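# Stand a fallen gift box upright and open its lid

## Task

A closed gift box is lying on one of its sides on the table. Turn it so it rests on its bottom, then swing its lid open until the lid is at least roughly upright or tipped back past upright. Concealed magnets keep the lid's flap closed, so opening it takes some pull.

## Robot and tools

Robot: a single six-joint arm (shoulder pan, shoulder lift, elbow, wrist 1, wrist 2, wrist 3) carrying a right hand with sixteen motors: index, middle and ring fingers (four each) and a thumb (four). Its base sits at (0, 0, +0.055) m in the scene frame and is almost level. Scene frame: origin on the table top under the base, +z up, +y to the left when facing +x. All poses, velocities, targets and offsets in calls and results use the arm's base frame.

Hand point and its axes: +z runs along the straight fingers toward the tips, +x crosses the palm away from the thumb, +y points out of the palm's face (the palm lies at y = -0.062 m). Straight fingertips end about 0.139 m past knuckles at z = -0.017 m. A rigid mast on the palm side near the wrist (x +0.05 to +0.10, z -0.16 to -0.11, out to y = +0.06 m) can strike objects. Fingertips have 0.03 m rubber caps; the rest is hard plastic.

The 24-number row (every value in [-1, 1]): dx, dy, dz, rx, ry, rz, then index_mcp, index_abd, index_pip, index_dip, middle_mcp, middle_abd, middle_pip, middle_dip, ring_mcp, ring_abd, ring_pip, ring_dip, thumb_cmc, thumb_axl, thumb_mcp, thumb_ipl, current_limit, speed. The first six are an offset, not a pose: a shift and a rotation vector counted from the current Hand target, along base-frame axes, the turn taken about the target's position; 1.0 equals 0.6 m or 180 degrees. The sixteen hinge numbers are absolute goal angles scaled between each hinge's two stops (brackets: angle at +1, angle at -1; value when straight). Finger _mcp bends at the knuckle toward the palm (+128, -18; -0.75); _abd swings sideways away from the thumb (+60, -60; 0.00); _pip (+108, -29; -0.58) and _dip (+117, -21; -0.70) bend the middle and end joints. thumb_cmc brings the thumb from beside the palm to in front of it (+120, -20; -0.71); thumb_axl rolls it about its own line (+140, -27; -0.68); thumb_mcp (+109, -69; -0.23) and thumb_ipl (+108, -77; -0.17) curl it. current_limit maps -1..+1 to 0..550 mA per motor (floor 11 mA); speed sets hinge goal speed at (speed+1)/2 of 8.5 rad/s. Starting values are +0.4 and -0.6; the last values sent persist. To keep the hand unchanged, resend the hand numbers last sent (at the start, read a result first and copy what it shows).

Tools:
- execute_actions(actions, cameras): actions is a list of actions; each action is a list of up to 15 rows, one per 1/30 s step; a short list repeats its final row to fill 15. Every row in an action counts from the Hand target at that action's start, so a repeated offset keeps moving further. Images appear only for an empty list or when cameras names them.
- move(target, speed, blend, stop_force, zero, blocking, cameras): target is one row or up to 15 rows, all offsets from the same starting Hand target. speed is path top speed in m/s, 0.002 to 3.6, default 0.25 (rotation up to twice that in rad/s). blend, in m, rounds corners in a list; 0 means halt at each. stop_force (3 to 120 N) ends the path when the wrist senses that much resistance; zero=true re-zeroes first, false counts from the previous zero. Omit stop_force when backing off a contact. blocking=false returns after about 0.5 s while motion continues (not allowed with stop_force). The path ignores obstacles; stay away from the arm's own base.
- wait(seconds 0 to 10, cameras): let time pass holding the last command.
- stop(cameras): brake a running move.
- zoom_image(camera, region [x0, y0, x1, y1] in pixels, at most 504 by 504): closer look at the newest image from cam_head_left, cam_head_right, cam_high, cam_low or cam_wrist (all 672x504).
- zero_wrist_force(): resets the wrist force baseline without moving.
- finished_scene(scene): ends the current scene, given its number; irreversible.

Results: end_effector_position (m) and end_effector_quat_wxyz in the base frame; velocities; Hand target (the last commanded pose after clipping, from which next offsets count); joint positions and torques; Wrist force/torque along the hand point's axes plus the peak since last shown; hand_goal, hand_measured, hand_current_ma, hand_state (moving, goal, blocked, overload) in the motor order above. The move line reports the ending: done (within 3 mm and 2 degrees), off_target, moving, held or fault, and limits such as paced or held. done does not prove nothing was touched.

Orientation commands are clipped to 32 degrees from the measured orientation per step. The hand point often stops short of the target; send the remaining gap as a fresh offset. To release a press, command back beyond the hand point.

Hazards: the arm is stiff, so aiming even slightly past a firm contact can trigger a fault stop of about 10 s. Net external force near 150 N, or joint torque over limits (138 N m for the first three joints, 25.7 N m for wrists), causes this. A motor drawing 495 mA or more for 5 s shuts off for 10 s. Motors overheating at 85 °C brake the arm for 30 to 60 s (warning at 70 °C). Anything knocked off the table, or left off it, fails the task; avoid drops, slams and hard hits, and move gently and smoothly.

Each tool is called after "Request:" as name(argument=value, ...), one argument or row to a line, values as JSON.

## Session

Request:
execute_actions(
  actions=[],
)

Scene clock: 0.00 s.
end_effector_position=(+0.4915, -0.1956, +0.1572) hand_goal=(-0.754, +0.000, -0.576, -0.696, -0.754, +0.000, -0.576, -0.696, -0.754, +0.000, -0.576, -0.696, -0.714, -0.678, -0.226, -0.168) hand_measured=(-0.754, +0.000, -0.576, -0.696, -0.754, +0.000, -0.576, -0.696, -0.754, +0.000, -0.576, -0.696, -0.714, -0.678, -0.226, -0.168) hand_current_ma=(+0, +0, +0, +0, +0, +0, +0, +0, +0, +0, +0, +0, +0, +0, +0, +0) hand_state=(goal, goal, goal, goal, goal, goal, goal, goal, goal, goal, goal, goal, goal, goal, goal, goal) hand_current_limit=0.40 hand_speed=-0.60 end_effector_quat_wxyz=(+0.088, +0.992, +0.081, -0.029)
Joint positions: [-0.395 -1.403 1.992 -2.189 -1.754 1.01]
Joint velocities: within noise
Joint torques (N m): no reading
Wrist force (N): no reading
Wrist torque (N m): no reading
Wrist force, peak (N): no reading
Hand target: +0.4915, -0.1956, +0.1572; +0.088, +0.992, +0.081, -0.029

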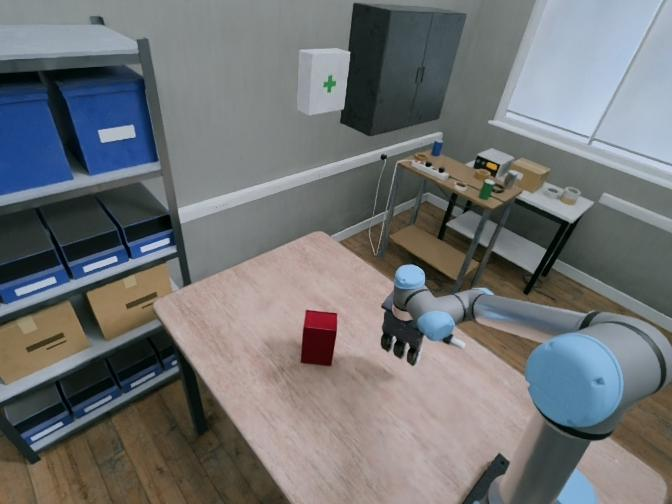

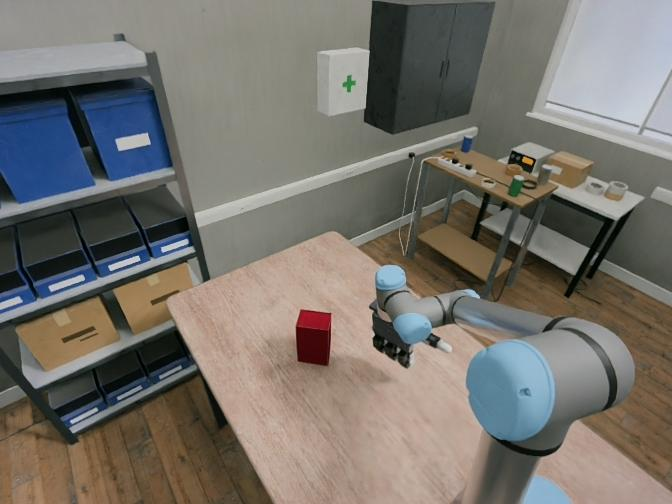

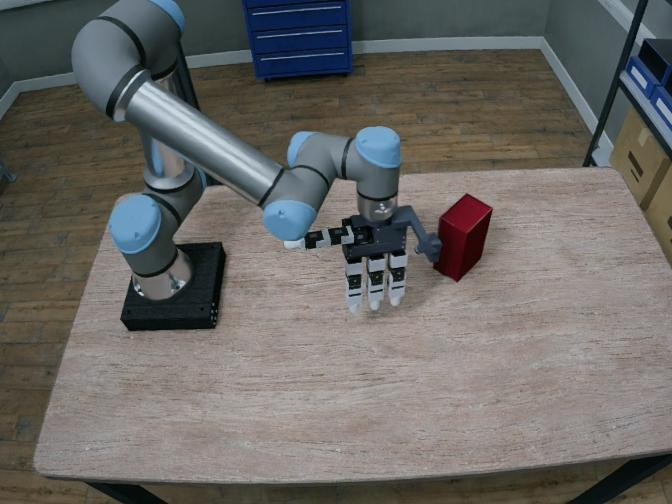

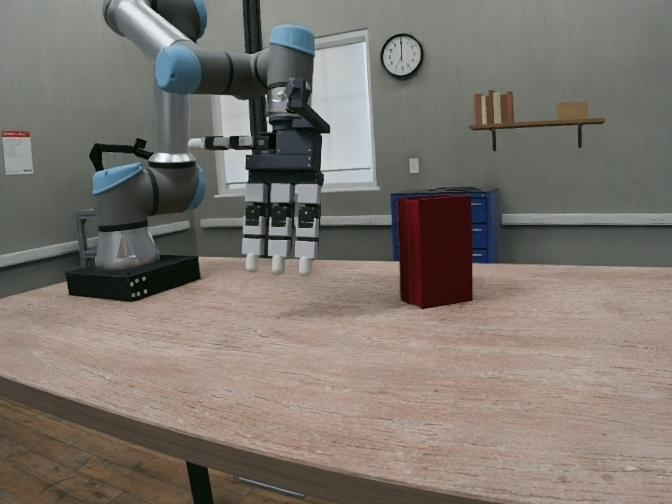

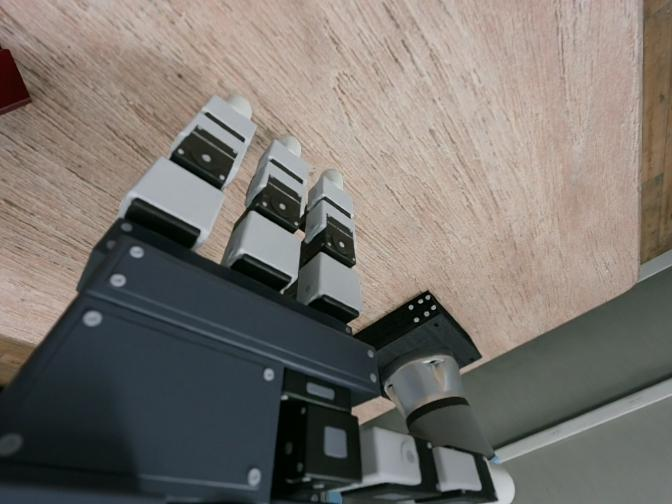

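Request:
zoom_image(
  camera="cam_low",
  region=[370, 180, 510, 320],
)

Request:
zoom_image(
  camera="cam_high",
  region=[410, 180, 520, 290],
)

Request:
zoom_image(
  camera="cam_head_left",
  region=[270, 290, 370, 390],
)

Request:
zoom_image(
  camera="cam_head_right",
  region=[270, 290, 370, 390],
)

Scaled by 3.600 from the camera's 672x504 image, which has a finer 960x720 frame.

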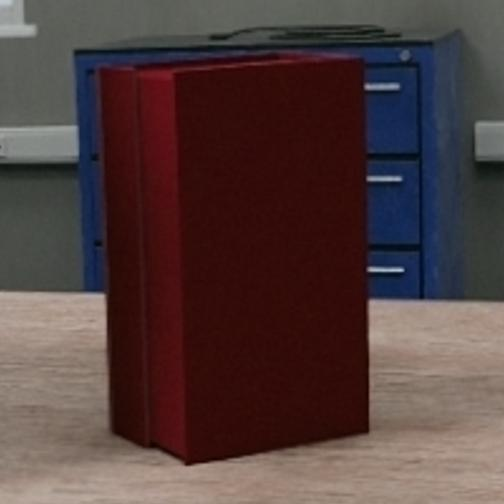

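Scaled by 4.582 from the camera's 672x504 image, which has a finer 960x720 frame.

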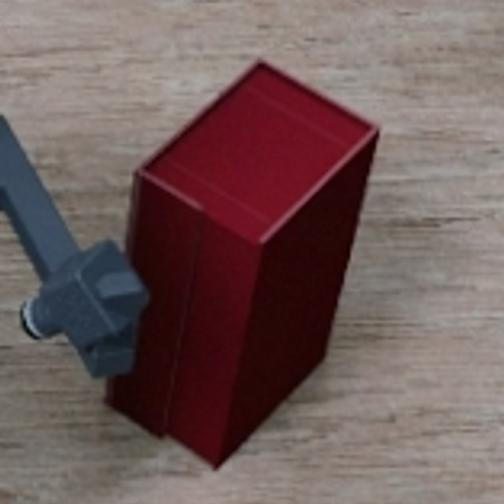

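Scaled by 5.040 from the camera's 672x504 image, which has a finer 960x720 frame.

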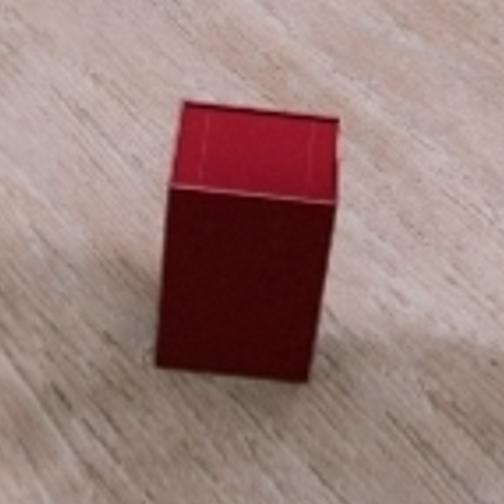

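Scaled by 5.040 from the camera's 672x504 image, which has a finer 960x720 frame.

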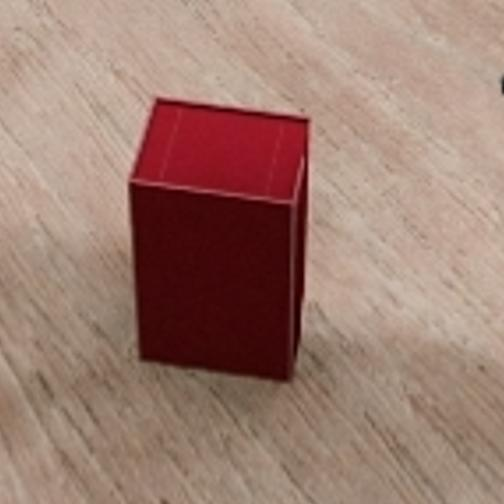

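Request:
move(
  target=[
    [-0.069,0.409,0.155,0.282,-0.453,0.194,-0.4,0,-0.576,-0.696,-0.4,0,-0.576,-0.696,-0.4,0,-0.576,-0.696,0.57,-0.678,-0.5,-0.168,0.4,-0.4],
    [0.181,0.499,-0.137,0.282,-0.453,0.194,-0.4,0,-0.576,-0.696,-0.4,0,-0.576,-0.696,-0.4,0,-0.576,-0.696,0.57,-0.678,-0.5,-0.168,0.4,-0.4],
  ],
  speed=0.4,
  cameras=["cam_high","cam_head_left","cam_low","cam_wrist"],
)

Request:
zoom_image(
  camera="cam_high",
  region=[380, 150, 520, 290],
)

Request:
zoom_image(
  camera="cam_head_left",
  region=[250, 280, 390, 400],
)

Scene clock: 53.40 s.
end_effector_position=(+0.4524, +0.0319, +0.2442) hand_goal=(-0.400, +0.000, -0.576, -0.696, -0.400, +0.000, -0.576, -0.696, -0.400, +0.000, -0.576, -0.696, +0.570, -0.678, -0.500, -0.168) hand_measured=(-0.402, -0.002, -0.576, -0.696, -0.402, -0.002, -0.576, -0.696, -0.402, -0.002, -0.576, -0.696, +0.562, -0.678, -0.498, -0.168) hand_current_ma=(-1, -1, +0, +0, -1, -1, +0, +0, -2, -1, +0, +0, -9, +0, +3, +0) hand_state=(goal, goal, goal, goal, goal, goal, goal, goal, goal, goal, goal, goal, goal, goal, goal, goal) hand_current_limit=0.40 hand_speed=-0.40 end_effector_quat_wxyz=(-0.239, +0.703, +0.253, +0.620)
Joint positions: [-0.833 -2.054 2.79 -2.512 -0.12 0.23]
Joint torques (N m): [15.45 14.73 -28.71 -4.34 -0.35 1.83]
Wrist force (N): [1.9 -0.6 -0.1]
Wrist torque (N m): [0.15 0.23 0.09]
Wrist force, peak (N): [3.9 -1.9 0.2]
Hand target: +0.4525, +0.0320, +0.2441; -0.239, +0.704, +0.252, +0.620 (not the last commanded pose)
Off the commanded pose: 0.236 m, 8 deg.
move: held (a check stopped the path); path passed 1 of 2 targets; limits=held
pose unreachable: on one or more control steps of this call, first in action 0 (counted from 0), an arm could not follow its commanded pose, so it was not sent that pose on those steps. It may still have moved: this result reports where it is.
cause: moving toward the commanded pose would bring two parts of the arm too close to each other (joints 3 (elbow) and 4 (wrist 1) lie between them).
Images, in order (width x height): cam_head_left 672x504, cam_high 672x504, cam_low 672x504, cam_wrist 672x504.

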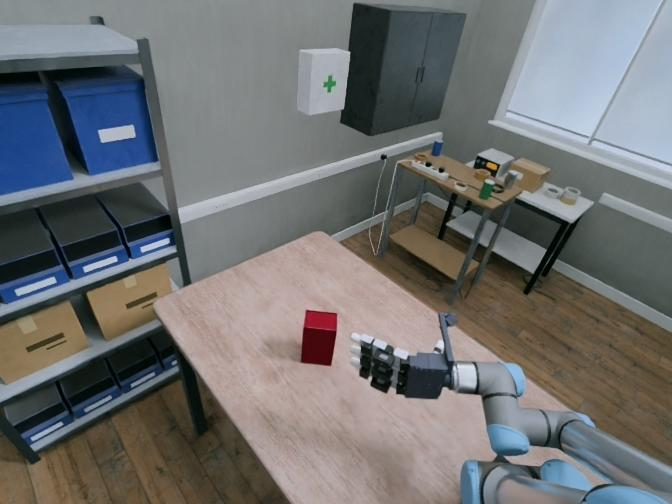

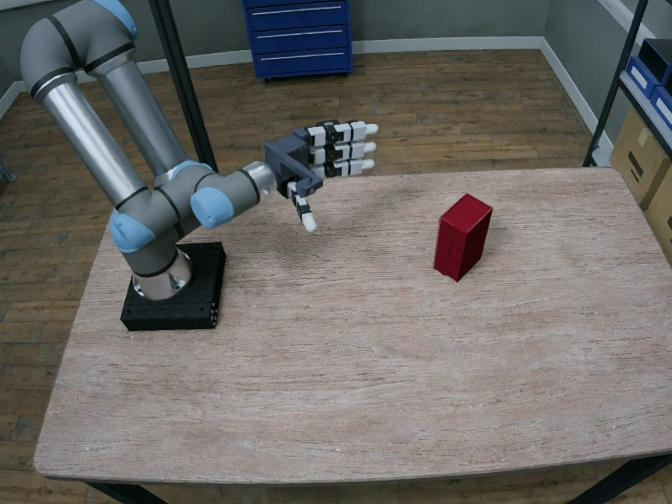

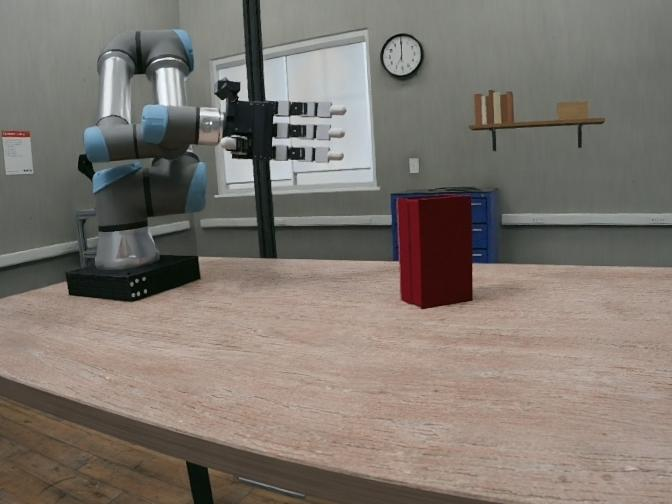

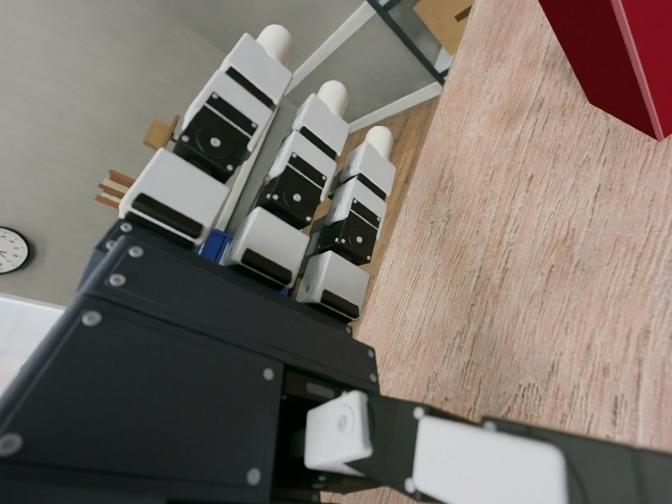

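Scaled by 3.600 from the camera's 672x504 image, which has a finer 960x720 frame.

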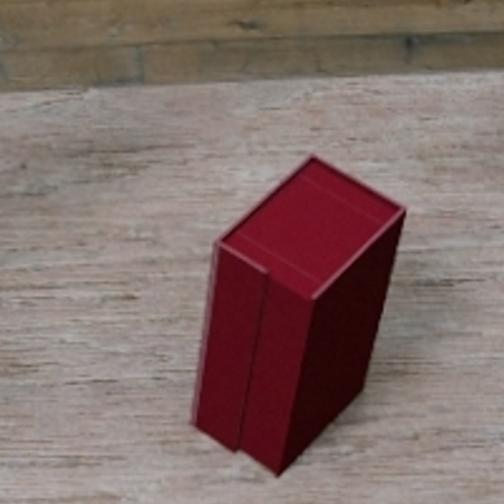

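Scaled by 3.600 from the camera's 672x504 image, which has a finer 960x720 frame.

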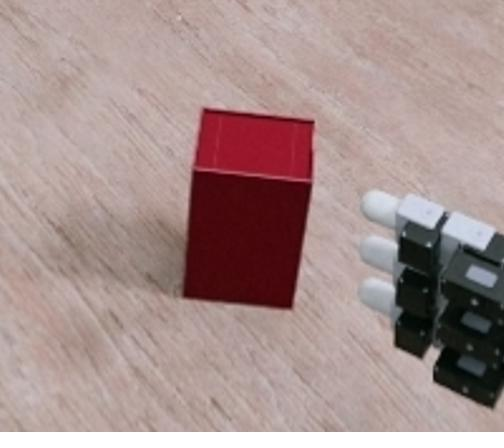

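Request:
move(
  target=[
    [0.163,0.113,-0.074,0.020,-0.033,0.024,-0.4,0,-0.576,-0.696,-0.4,0,-0.576,-0.696,-0.4,0,-0.576,-0.696,0.57,-0.678,-0.5,-0.168,0.4,-0.4],
    [0.246,0.12,-0.282,0.020,-0.033,0.024,-0.4,0,-0.576,-0.696,-0.4,0,-0.576,-0.696,-0.4,0,-0.576,-0.696,0.57,-0.678,-0.5,-0.168,0.4,-0.4],
  ],
  speed=0.3,
  blend=[0.03,0],
  cameras=["cam_high","cam_head_left","cam_low","cam_wrist"],
)

Request:
zoom_image(
  camera="cam_high",
  region=[380, 150, 520, 290],
)

Request:
zoom_image(
  camera="cam_head_left",
  region=[250, 280, 390, 400],
)

Request:
zoom_image(
  camera="cam_low",
  region=[330, 170, 510, 320],
)

Scene clock: 63.70 s.
end_effector_position=(+0.6001, +0.1040, +0.0749) hand_goal=(-0.400, +0.000, -0.576, -0.696, -0.400, +0.000, -0.576, -0.696, -0.400, +0.000, -0.576, -0.696, +0.570, -0.678, -0.500, -0.168) hand_measured=(-0.402, -0.002, -0.576, -0.696, -0.402, -0.002, -0.576, -0.696, -0.402, -0.002, -0.576, -0.696, +0.562, -0.678, -0.498, -0.168) hand_current_ma=(-1, -1, +0, +0, -1, -1, +0, +0, -1, -1, +0, +0, -9, +0, +1, +0) hand_state=(goal, goal, goal, goal, goal, goal, goal, goal, goal, goal, goal, goal, goal, goal, goal, goal) hand_current_limit=0.40 hand_speed=-0.40 end_effector_quat_wxyz=(-0.271, +0.653, +0.271, +0.653)
Joint positions: [-0.357 -1.137 2.246 -1.112 0.426 -1.569]
Joint torques (N m): [14.23 -42.61 -20.16 0.82 2.46 -2.21]
Wrist force (N): [1.5 -0.5 -0.2]
Wrist torque (N m): [0.16 0.30 0.16]
Wrist force, peak (N): [2.5 -1.1 0.1]
Hand target: +0.6001, +0.1040, +0.0749; -0.271, +0.653, +0.271, +0.653
Off the commanded pose: 0.000 m, 0 deg.
move: done
Images, in order (width x height): cam_head_left 672x504, cam_high 672x504, cam_low 672x504, cam_wrist 672x504.

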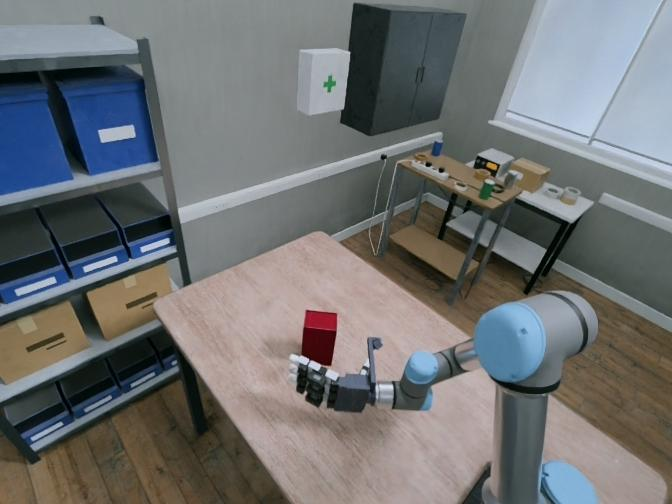

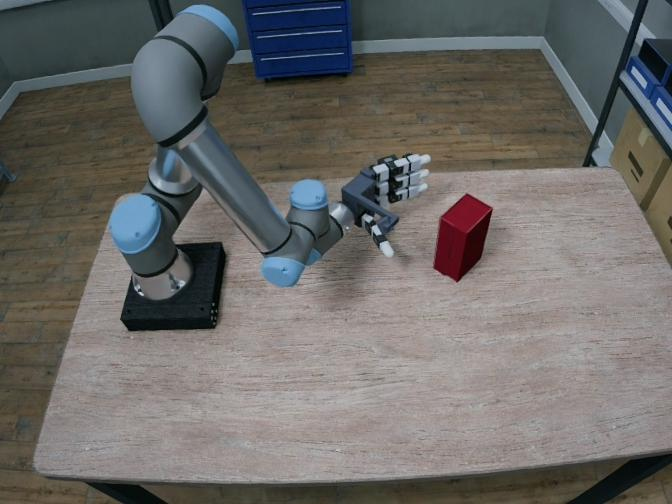

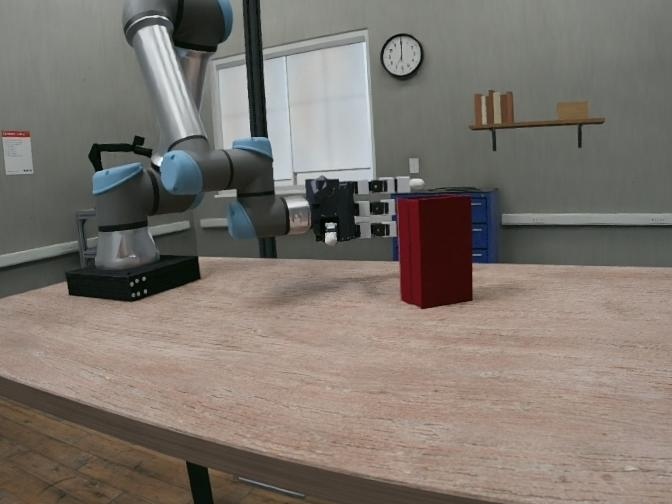

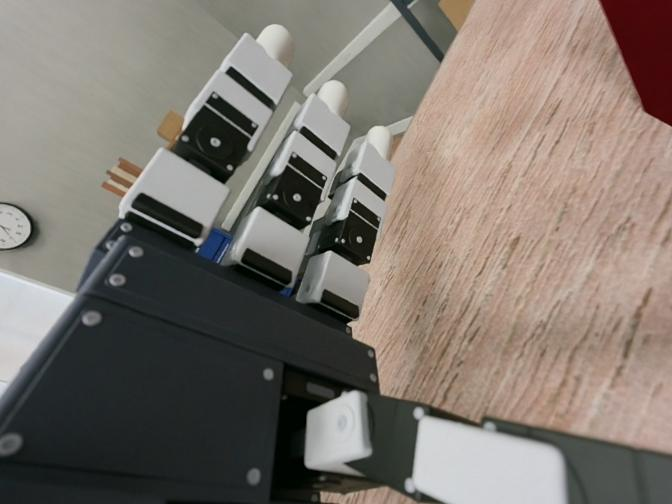

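Scaled by 3.600 from the camera's 672x504 image, which has a finer 960x720 frame.

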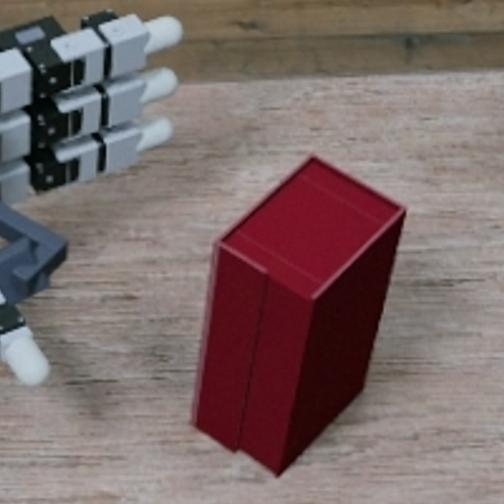

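Scaled by 3.600 from the camera's 672x504 image, which has a finer 960x720 frame.

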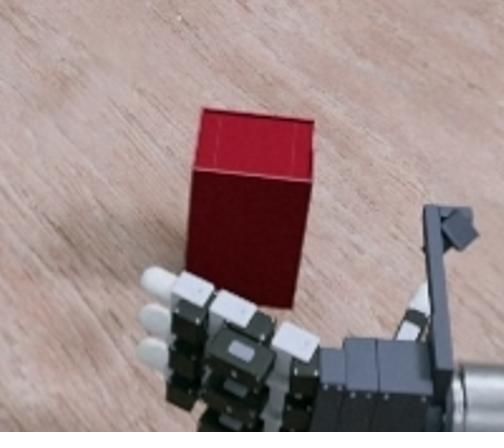

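Scaled by 2.800 from the camera's 672x504 image, which has a finer 960x720 frame.

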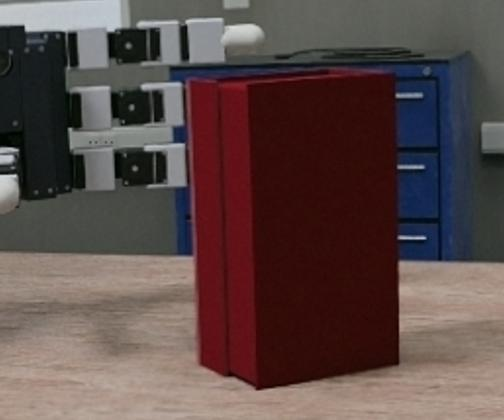

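Request:
move(
  target=[0.118,-0.118,0,0,0,0,-0.4,0,-0.576,-0.696,-0.4,0,-0.576,-0.696,-0.4,0,-0.576,-0.696,0.57,-0.678,-0.5,-0.168,0.4,-0.4],
  speed=0.15,
  cameras=["cam_high","cam_head_left","cam_low"],
)

Request:
zoom_image(
  camera="cam_high",
  region=[380, 150, 520, 290],
)

Request:
zoom_image(
  camera="cam_head_left",
  region=[250, 280, 390, 400],
)

Request:
zoom_image(
  camera="cam_low",
  region=[330, 170, 510, 320],
)

Scene clock: 71.80 s.
end_effector_position=(+0.6708, +0.0332, +0.0749) hand_goal=(-0.400, +0.000, -0.576, -0.696, -0.400, +0.000, -0.576, -0.696, -0.400, +0.000, -0.576, -0.696, +0.570, -0.678, -0.500, -0.168) hand_measured=(-0.402, -0.002, -0.576, -0.696, -0.402, -0.002, -0.576, -0.696, -0.402, -0.002, -0.576, -0.696, +0.562, -0.678, -0.498, -0.168) hand_current_ma=(-1, -1, +0, +0, -1, -1, +0, +0, -1, -1, +0, +0, -9, +0, +1, +0) hand_state=(goal, goal, goal, goal, goal, goal, goal, goal, goal, goal, goal, goal, goal, goal, goal, goal) hand_current_limit=0.40 hand_speed=-0.40 end_effector_quat_wxyz=(-0.271, +0.653, +0.271, +0.653)
Joint positions: [-0.452 -1.026 2.022 -0.998 0.332 -1.568]
Joint torques (N m): [-13.54 -22.56 -22.52 0.85 -2.12 -2.32]
Wrist force (N): [1.4 -0.7 -0.1]
Wrist torque (N m): [0.15 0.33 0.14]
Wrist force, peak (N): [1.6 -1.8 0.0]
Hand target: +0.6709, +0.0332, +0.0749; -0.271, +0.653, +0.271, +0.653
Off the commanded pose: 0.000 m, 0 deg.
move: done
Images, in order (width x height): cam_head_left 672x504, cam_high 672x504, cam_low 672x504.

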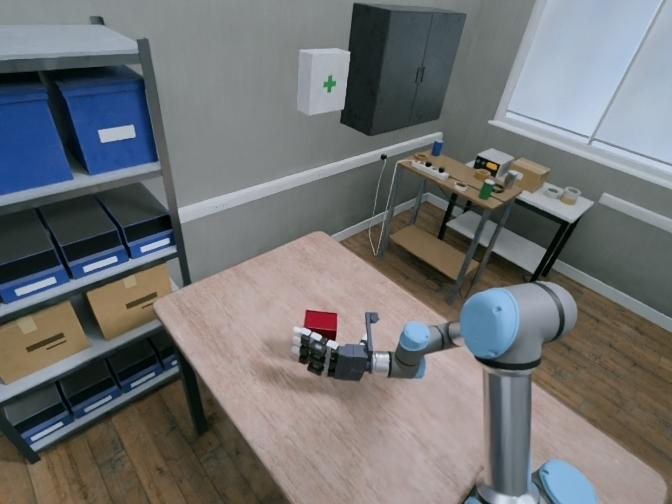

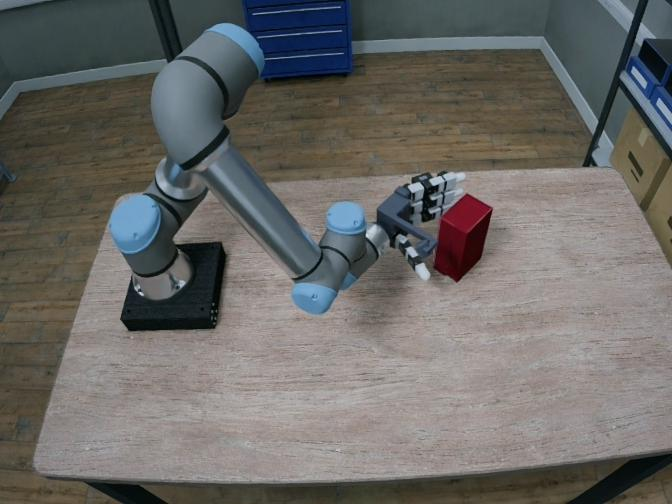

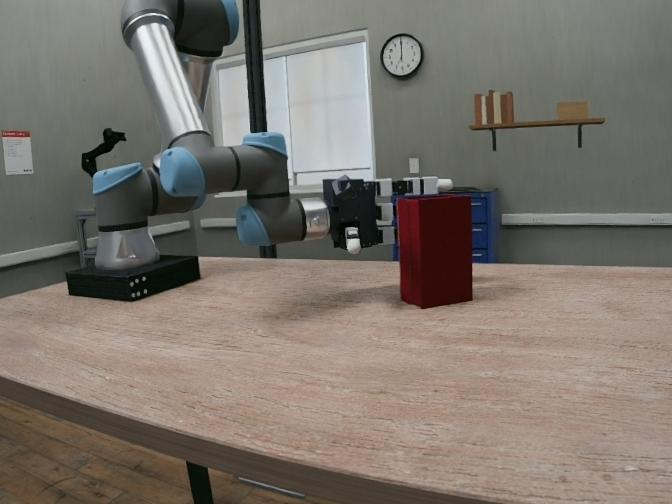

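Scaled by 3.600 from the camera's 672x504 image, which has a finer 960x720 frame.

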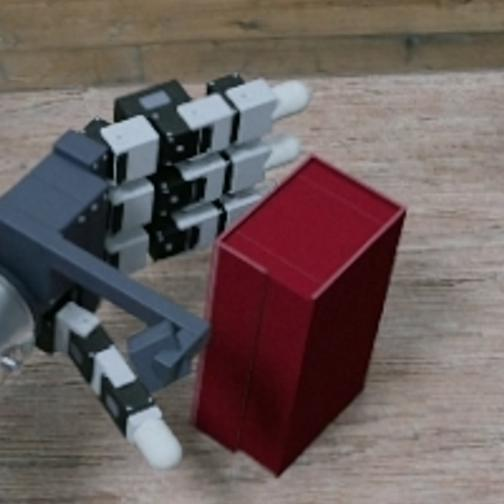

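Scaled by 3.600 from the camera's 672x504 image, which has a finer 960x720 frame.

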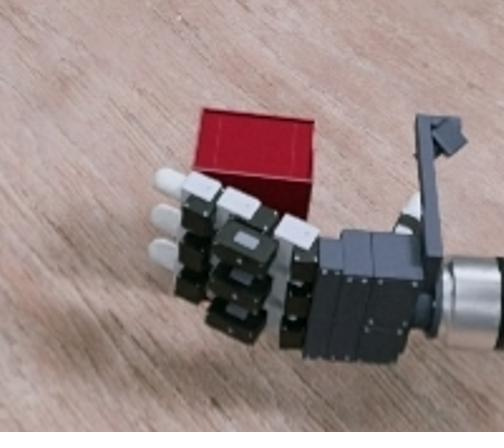

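Scaled by 2.800 from the camera's 672x504 image, which has a finer 960x720 frame.

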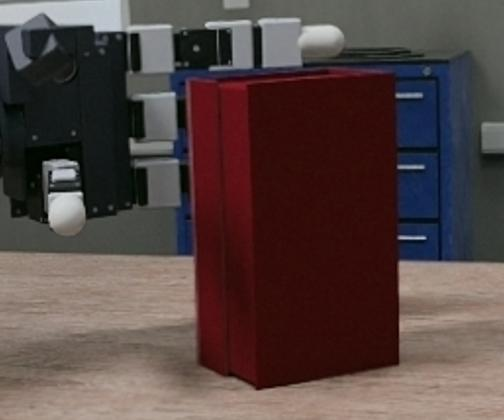

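Request:
move(
  target=[
    [0.0354,0.0354,0,0,0,0,-0.4,0,-0.576,-0.696,-0.4,0,-0.576,-0.696,-0.4,0,-0.576,-0.696,0.57,-0.678,-0.5,-0.168,0.4,-0.4],
    [0.124,-0.053,0,0,0,0,-0.4,0,-0.576,-0.696,-0.4,0,-0.576,-0.696,-0.4,0,-0.576,-0.696,0.57,-0.678,-0.5,-0.168,0.4,-0.4],
  ],
  speed=[0.1,0.03],
  stop_force=3,
  cameras=["cam_high","cam_head_left","cam_low"],
)

Request:
zoom_image(
  camera="cam_high",
  region=[380, 150, 520, 290],
)

Request:
zoom_image(
  camera="cam_head_left",
  region=[250, 280, 390, 400],
)

Request:
zoom_image(
  camera="cam_low",
  region=[330, 170, 510, 320],
)

Scene clock: 83.07 s.
end_effector_position=(+0.7453, +0.0014, +0.0749) hand_goal=(-0.400, +0.000, -0.576, -0.696, -0.400, +0.000, -0.576, -0.696, -0.400, +0.000, -0.576, -0.696, +0.570, -0.678, -0.500, -0.168) hand_measured=(-0.402, -0.002, -0.576, -0.696, -0.402, -0.002, -0.576, -0.696, -0.402, -0.002, -0.576, -0.696, +0.562, -0.678, -0.498, -0.168) hand_current_ma=(-1, -1, +0, +0, -1, -1, +0, +0, -1, -1, +0, +0, -9, +0, +1, +0) hand_state=(goal, goal, goal, goal, goal, goal, goal, goal, goal, goal, goal, goal, goal, goal, goal, goal) hand_current_limit=0.40 hand_speed=-0.40 end_effector_quat_wxyz=(-0.271, +0.653, +0.271, +0.653)
Joint positions: [-0.444 -0.905 1.775 -0.873 0.339 -1.569]
Joint torques (N m): [-13.47 -28.73 -24.36 0.97 -2.14 -2.64]
Wrist force (N): [1.2 -1.0 -0.4]
Wrist torque (N m): [0.17 0.38 0.09]
Wrist force, peak (N): [1.7 -1.0 0.1]
Hand target: +0.7453, +0.0014, +0.0749; -0.271, +0.653, +0.271, +0.653
Off the commanded pose: 0.000 m, 0 deg.
move: done
Images, in order (width x height): cam_head_left 672x504, cam_high 672x504, cam_low 672x504.

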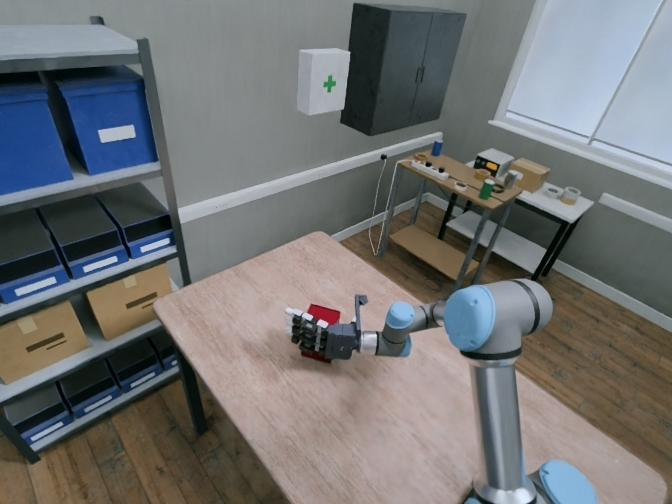

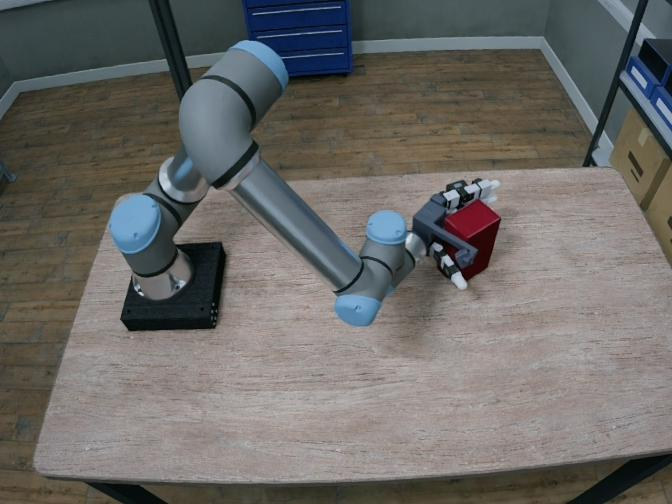

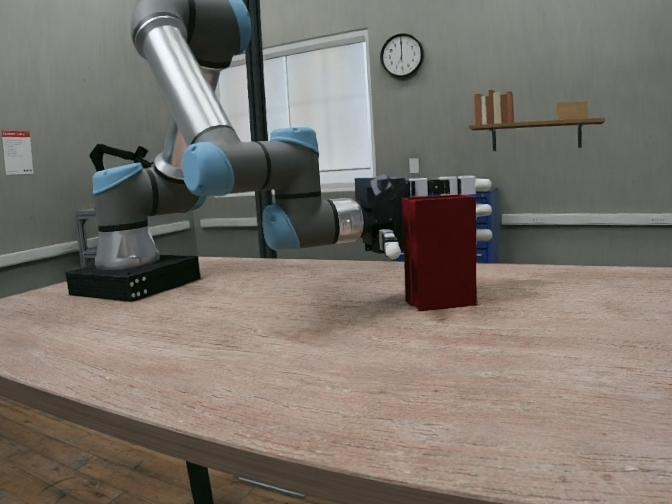

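Scaled by 3.600 from the camera's 672x504 image, which has a finer 960x720 frame.

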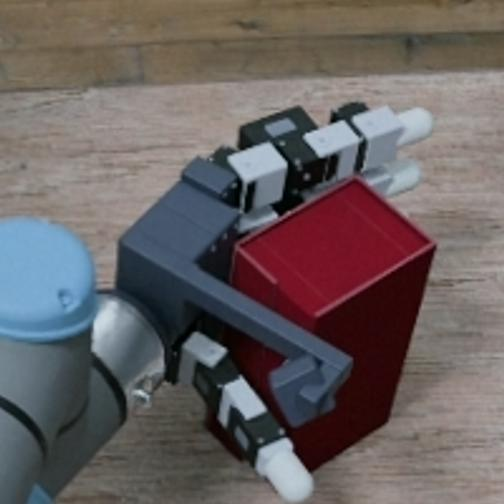

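Scaled by 3.600 from the camera's 672x504 image, which has a finer 960x720 frame.

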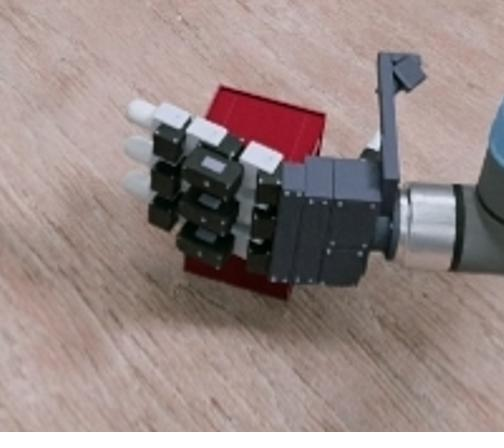

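Scaled by 2.800 from the camera's 672x504 image, which has a finer 960x720 frame.

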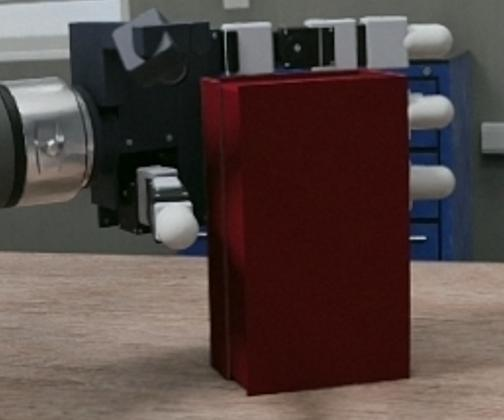

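Request:
move(
  target=[0,0,0,0,0,0,0.6,0,-0.576,-0.696,0.6,0,-0.576,-0.696,-0.3,0,-0.576,-0.696,0.57,-0.678,-0.1,-0.168,0.2,-0.8],
  cameras=["cam_high","cam_head_left","cam_low"],
)

Request:
zoom_image(
  camera="cam_high",
  region=[380, 150, 520, 290],
)

Request:
zoom_image(
  camera="cam_low",
  region=[330, 170, 510, 320],
)

Scene clock: 87.60 s.
end_effector_position=(+0.7453, +0.0014, +0.0749) hand_goal=(+0.600, +0.000, -0.576, -0.696, +0.600, +0.000, -0.576, -0.696, -0.300, +0.000, -0.576, -0.696, +0.570, -0.678, -0.100, -0.168) hand_measured=(-0.070, -0.002, -0.594, -0.696, -0.072, -0.002, -0.596, -0.696, -0.302, -0.002, -0.576, -0.696, +0.562, -0.678, -0.282, -0.192) hand_current_ma=(-330, -1, -27, +0, -330, -1, -30, +0, -2, -1, +0, +0, -9, +0, -330, -59) hand_state=(blocked, goal, goal, goal, blocked, goal, goal, goal, goal, goal, goal, goal, goal, goal, blocked, blocked) hand_current_limit=0.20 hand_speed=-0.80 end_effector_quat_wxyz=(-0.271, +0.653, +0.271, +0.653)
Joint positions: [-0.444 -0.905 1.775 -0.873 0.339 -1.569]
Joint torques (N m): [-11.45 -30.89 -20.81 0.25 -1.04 -1.75]
Wrist force (N): [2.8 -0.8 0.5]
Wrist torque (N m): [0.19 0.26 0.15]
Wrist force, peak (N): [3.4 -1.7 0.0]
Hand target: +0.7453, +0.0014, +0.0749; -0.271, +0.653, +0.271, +0.653
Off the commanded pose: 0.000 m, 0 deg.
move: done
Images, in order (width x height): cam_head_left 672x504, cam_high 672x504, cam_low 672x504.

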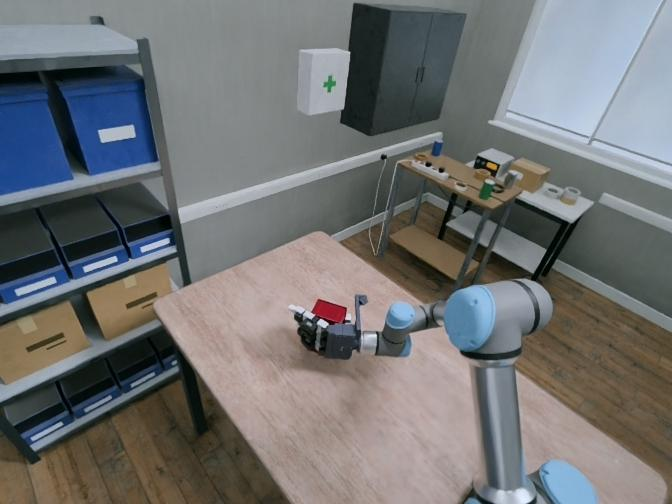

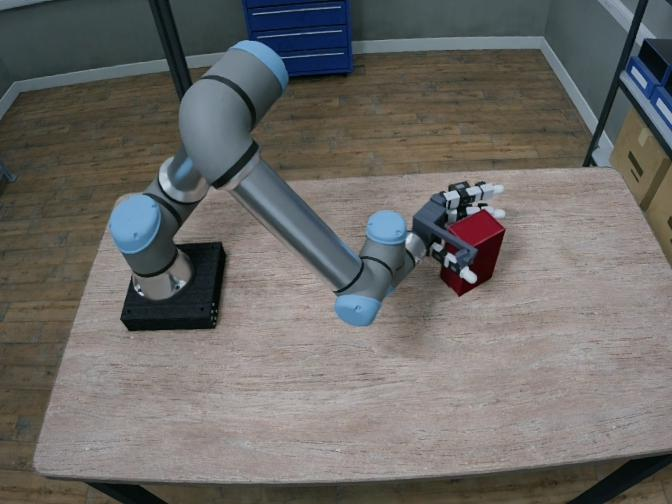

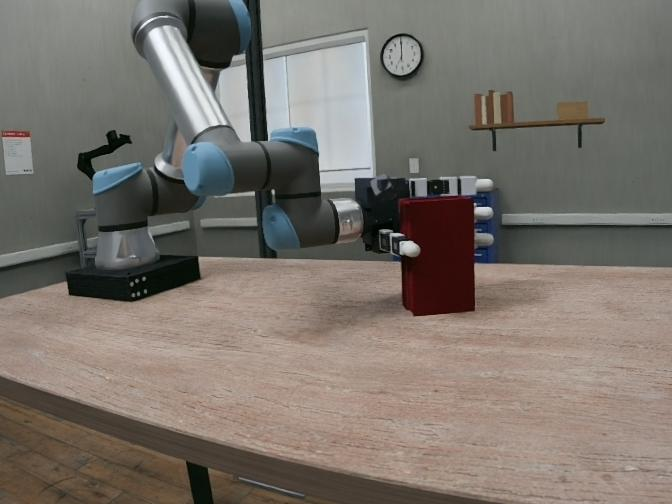

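Scaled by 3.600 from the camera's 672x504 image, which has a finer 960x720 frame.

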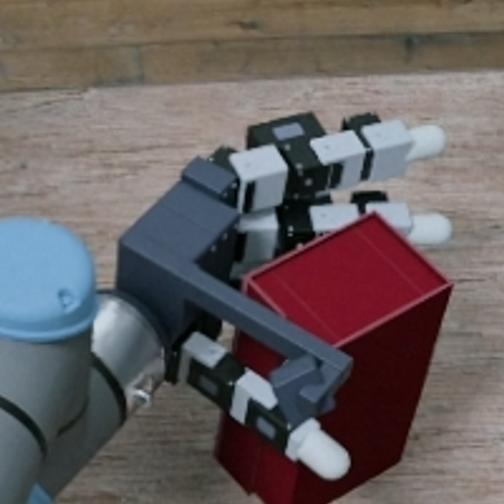

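Scaled by 2.800 from the camera's 672x504 image, which has a finer 960x720 frame.

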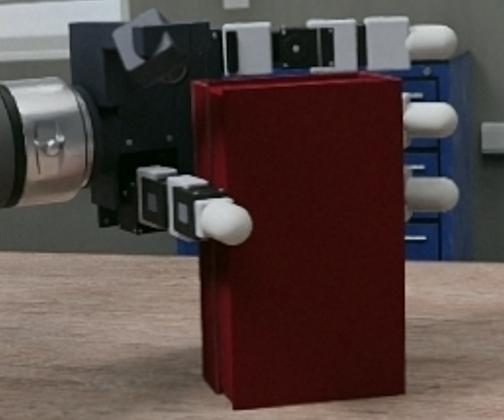

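Request:
move(
  target=[
    [0,0,0,0,0,0,-0.6,0,-0.576,-0.696,-0.6,0,-0.576,-0.696,-0.6,0,-0.576,-0.696,0.57,-0.678,-0.55,-0.168,0.4,-0.5],
    [0.035,0.023,0,0,0,-0.067,-0.6,0,-0.576,-0.696,-0.6,0,-0.576,-0.696,-0.6,0,-0.576,-0.696,0.57,-0.678,-0.55,-0.168,0.4,-0.5],
  ],
  speed=0.1,
)

Request:
move(
  target=[0.036,-0.056,0,0,0,0,-0.6,0,-0.576,-0.696,-0.6,0,-0.576,-0.696,-0.6,0,-0.576,-0.696,0.57,-0.678,-0.55,-0.168,0.4,-0.5],
  speed=0.03,
  stop_force=3,
  cameras=["cam_high","cam_head_left","cam_low"],
)

Request:
zoom_image(
  camera="cam_high",
  region=[380, 150, 540, 310],
)

Request:
zoom_image(
  camera="cam_low",
  region=[330, 170, 510, 320],
)

Scene clock: 104.53 s.
end_effector_position=(+0.7663, +0.0152, +0.0750) hand_goal=(-0.600, +0.000, -0.576, -0.696, -0.600, +0.000, -0.576, -0.696, -0.600, +0.000, -0.576, -0.696, +0.570, -0.678, -0.550, -0.168) hand_measured=(-0.598, -0.002, -0.578, -0.696, -0.598, -0.002, -0.578, -0.696, -0.598, -0.002, -0.576, -0.696, +0.562, -0.678, -0.548, -0.170) hand_current_ma=(+1, -1, -2, +0, +1, -1, -2, +0, +2, -1, +0, +0, -9, +0, +2, -2) hand_state=(goal, goal, goal, goal, goal, goal, goal, goal, goal, goal, goal, goal, goal, goal, goal, goal) hand_current_limit=0.40 hand_speed=-0.50 end_effector_quat_wxyz=(-0.201, +0.678, +0.201, +0.678)
Joint positions: [-0.328 -0.911 1.787 -0.877 0.666 -1.57]
Joint torques (N m): [15.75 -30.15 -24.88 0.52 2.53 -2.14]
Wrist force (N): [1.4 -0.5 -0.5]
Wrist torque (N m): [0.18 0.30 0.11]
Wrist force, peak (N): [3.2 -0.8 0.7]
Hand target: +0.7663, +0.0152, +0.0749; -0.201, +0.678, +0.201, +0.678
Off the commanded pose: 0.000 m, 0 deg.
move: done

Scene clock: 106.77 s.
end_effector_position=(+0.7879, -0.0184, +0.0749) hand_goal=(-0.600, +0.000, -0.576, -0.696, -0.600, +0.000, -0.576, -0.696, -0.600, +0.000, -0.576, -0.696, +0.570, -0.678, -0.550, -0.168) hand_measured=(-0.598, -0.002, -0.578, -0.696, -0.598, -0.002, -0.578, -0.696, -0.598, -0.002, -0.576, -0.696, +0.562, -0.678, -0.548, -0.170) hand_current_ma=(+1, -1, -2, +0, +1, -1, -2, +0, +1, -1, +0, +0, -9, +0, +2, -2) hand_state=(goal, goal, goal, goal, goal, goal, goal, goal, goal, goal, goal, goal, goal, goal, goal, goal) hand_current_limit=0.40 hand_speed=-0.50 end_effector_quat_wxyz=(-0.201, +0.678, +0.201, +0.678)
Joint positions: [-0.374 -0.871 1.705 -0.836 0.62 -1.57]
Joint torques (N m): [-13.37 -31.82 -25.7 0.73 -2.09 -1.85]
Wrist force (N): [1.5 -0.6 -0.2]
Wrist torque (N m): [0.18 0.30 0.11]
Wrist force, peak (N): [1.6 -1.1 -0.5]
Hand target: +0.7879, -0.0184, +0.0749; -0.201, +0.678, +0.201, +0.678
Off the commanded pose: 0.000 m, 0 deg.
move: done
Images, in order (width x height): cam_head_left 672x504, cam_high 672x504, cam_low 672x504.

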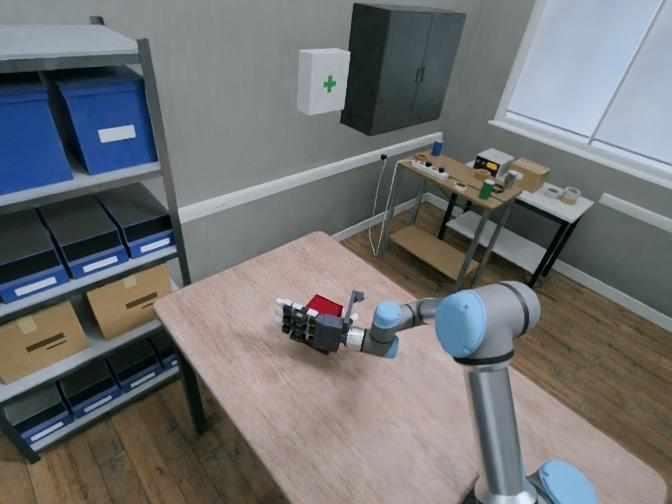

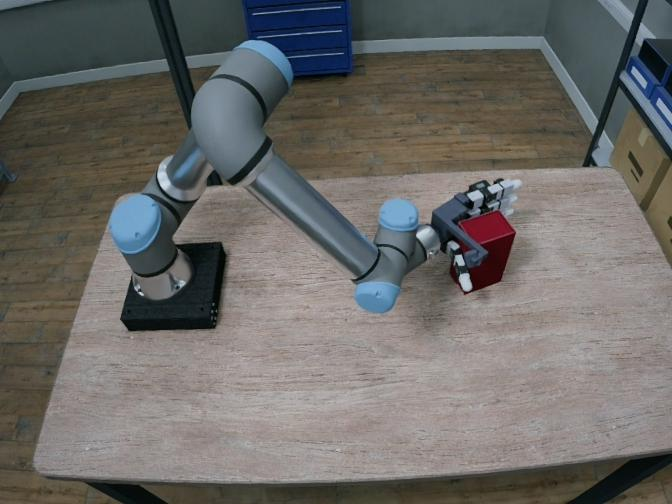

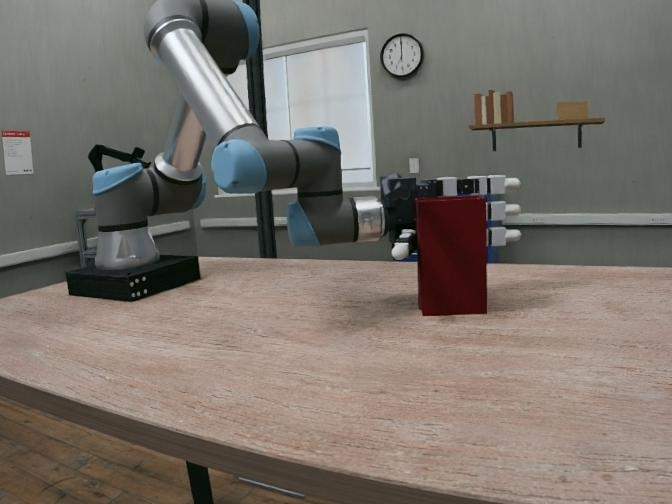

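Scaled by 3.150 from the camera's 672x504 image, which has a finer 960x720 frame.

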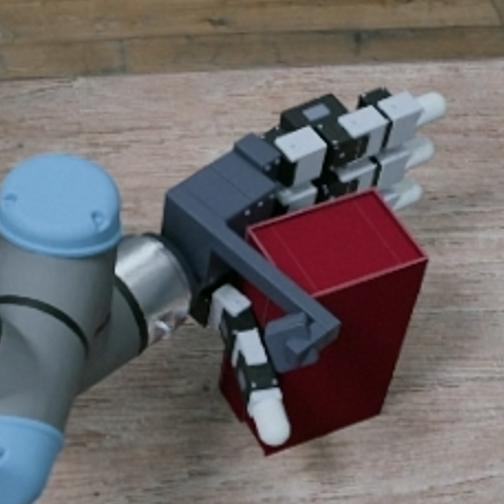

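Scaled by 2.800 from the camera's 672x504 image, which has a finer 960x720 frame.

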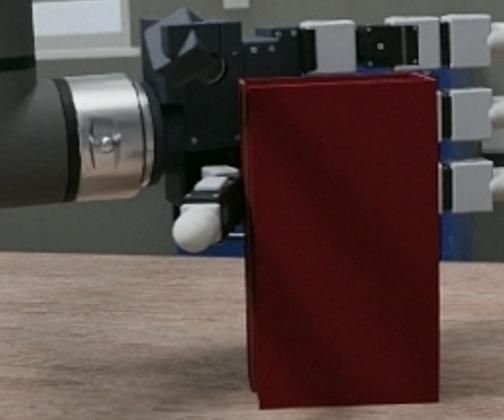

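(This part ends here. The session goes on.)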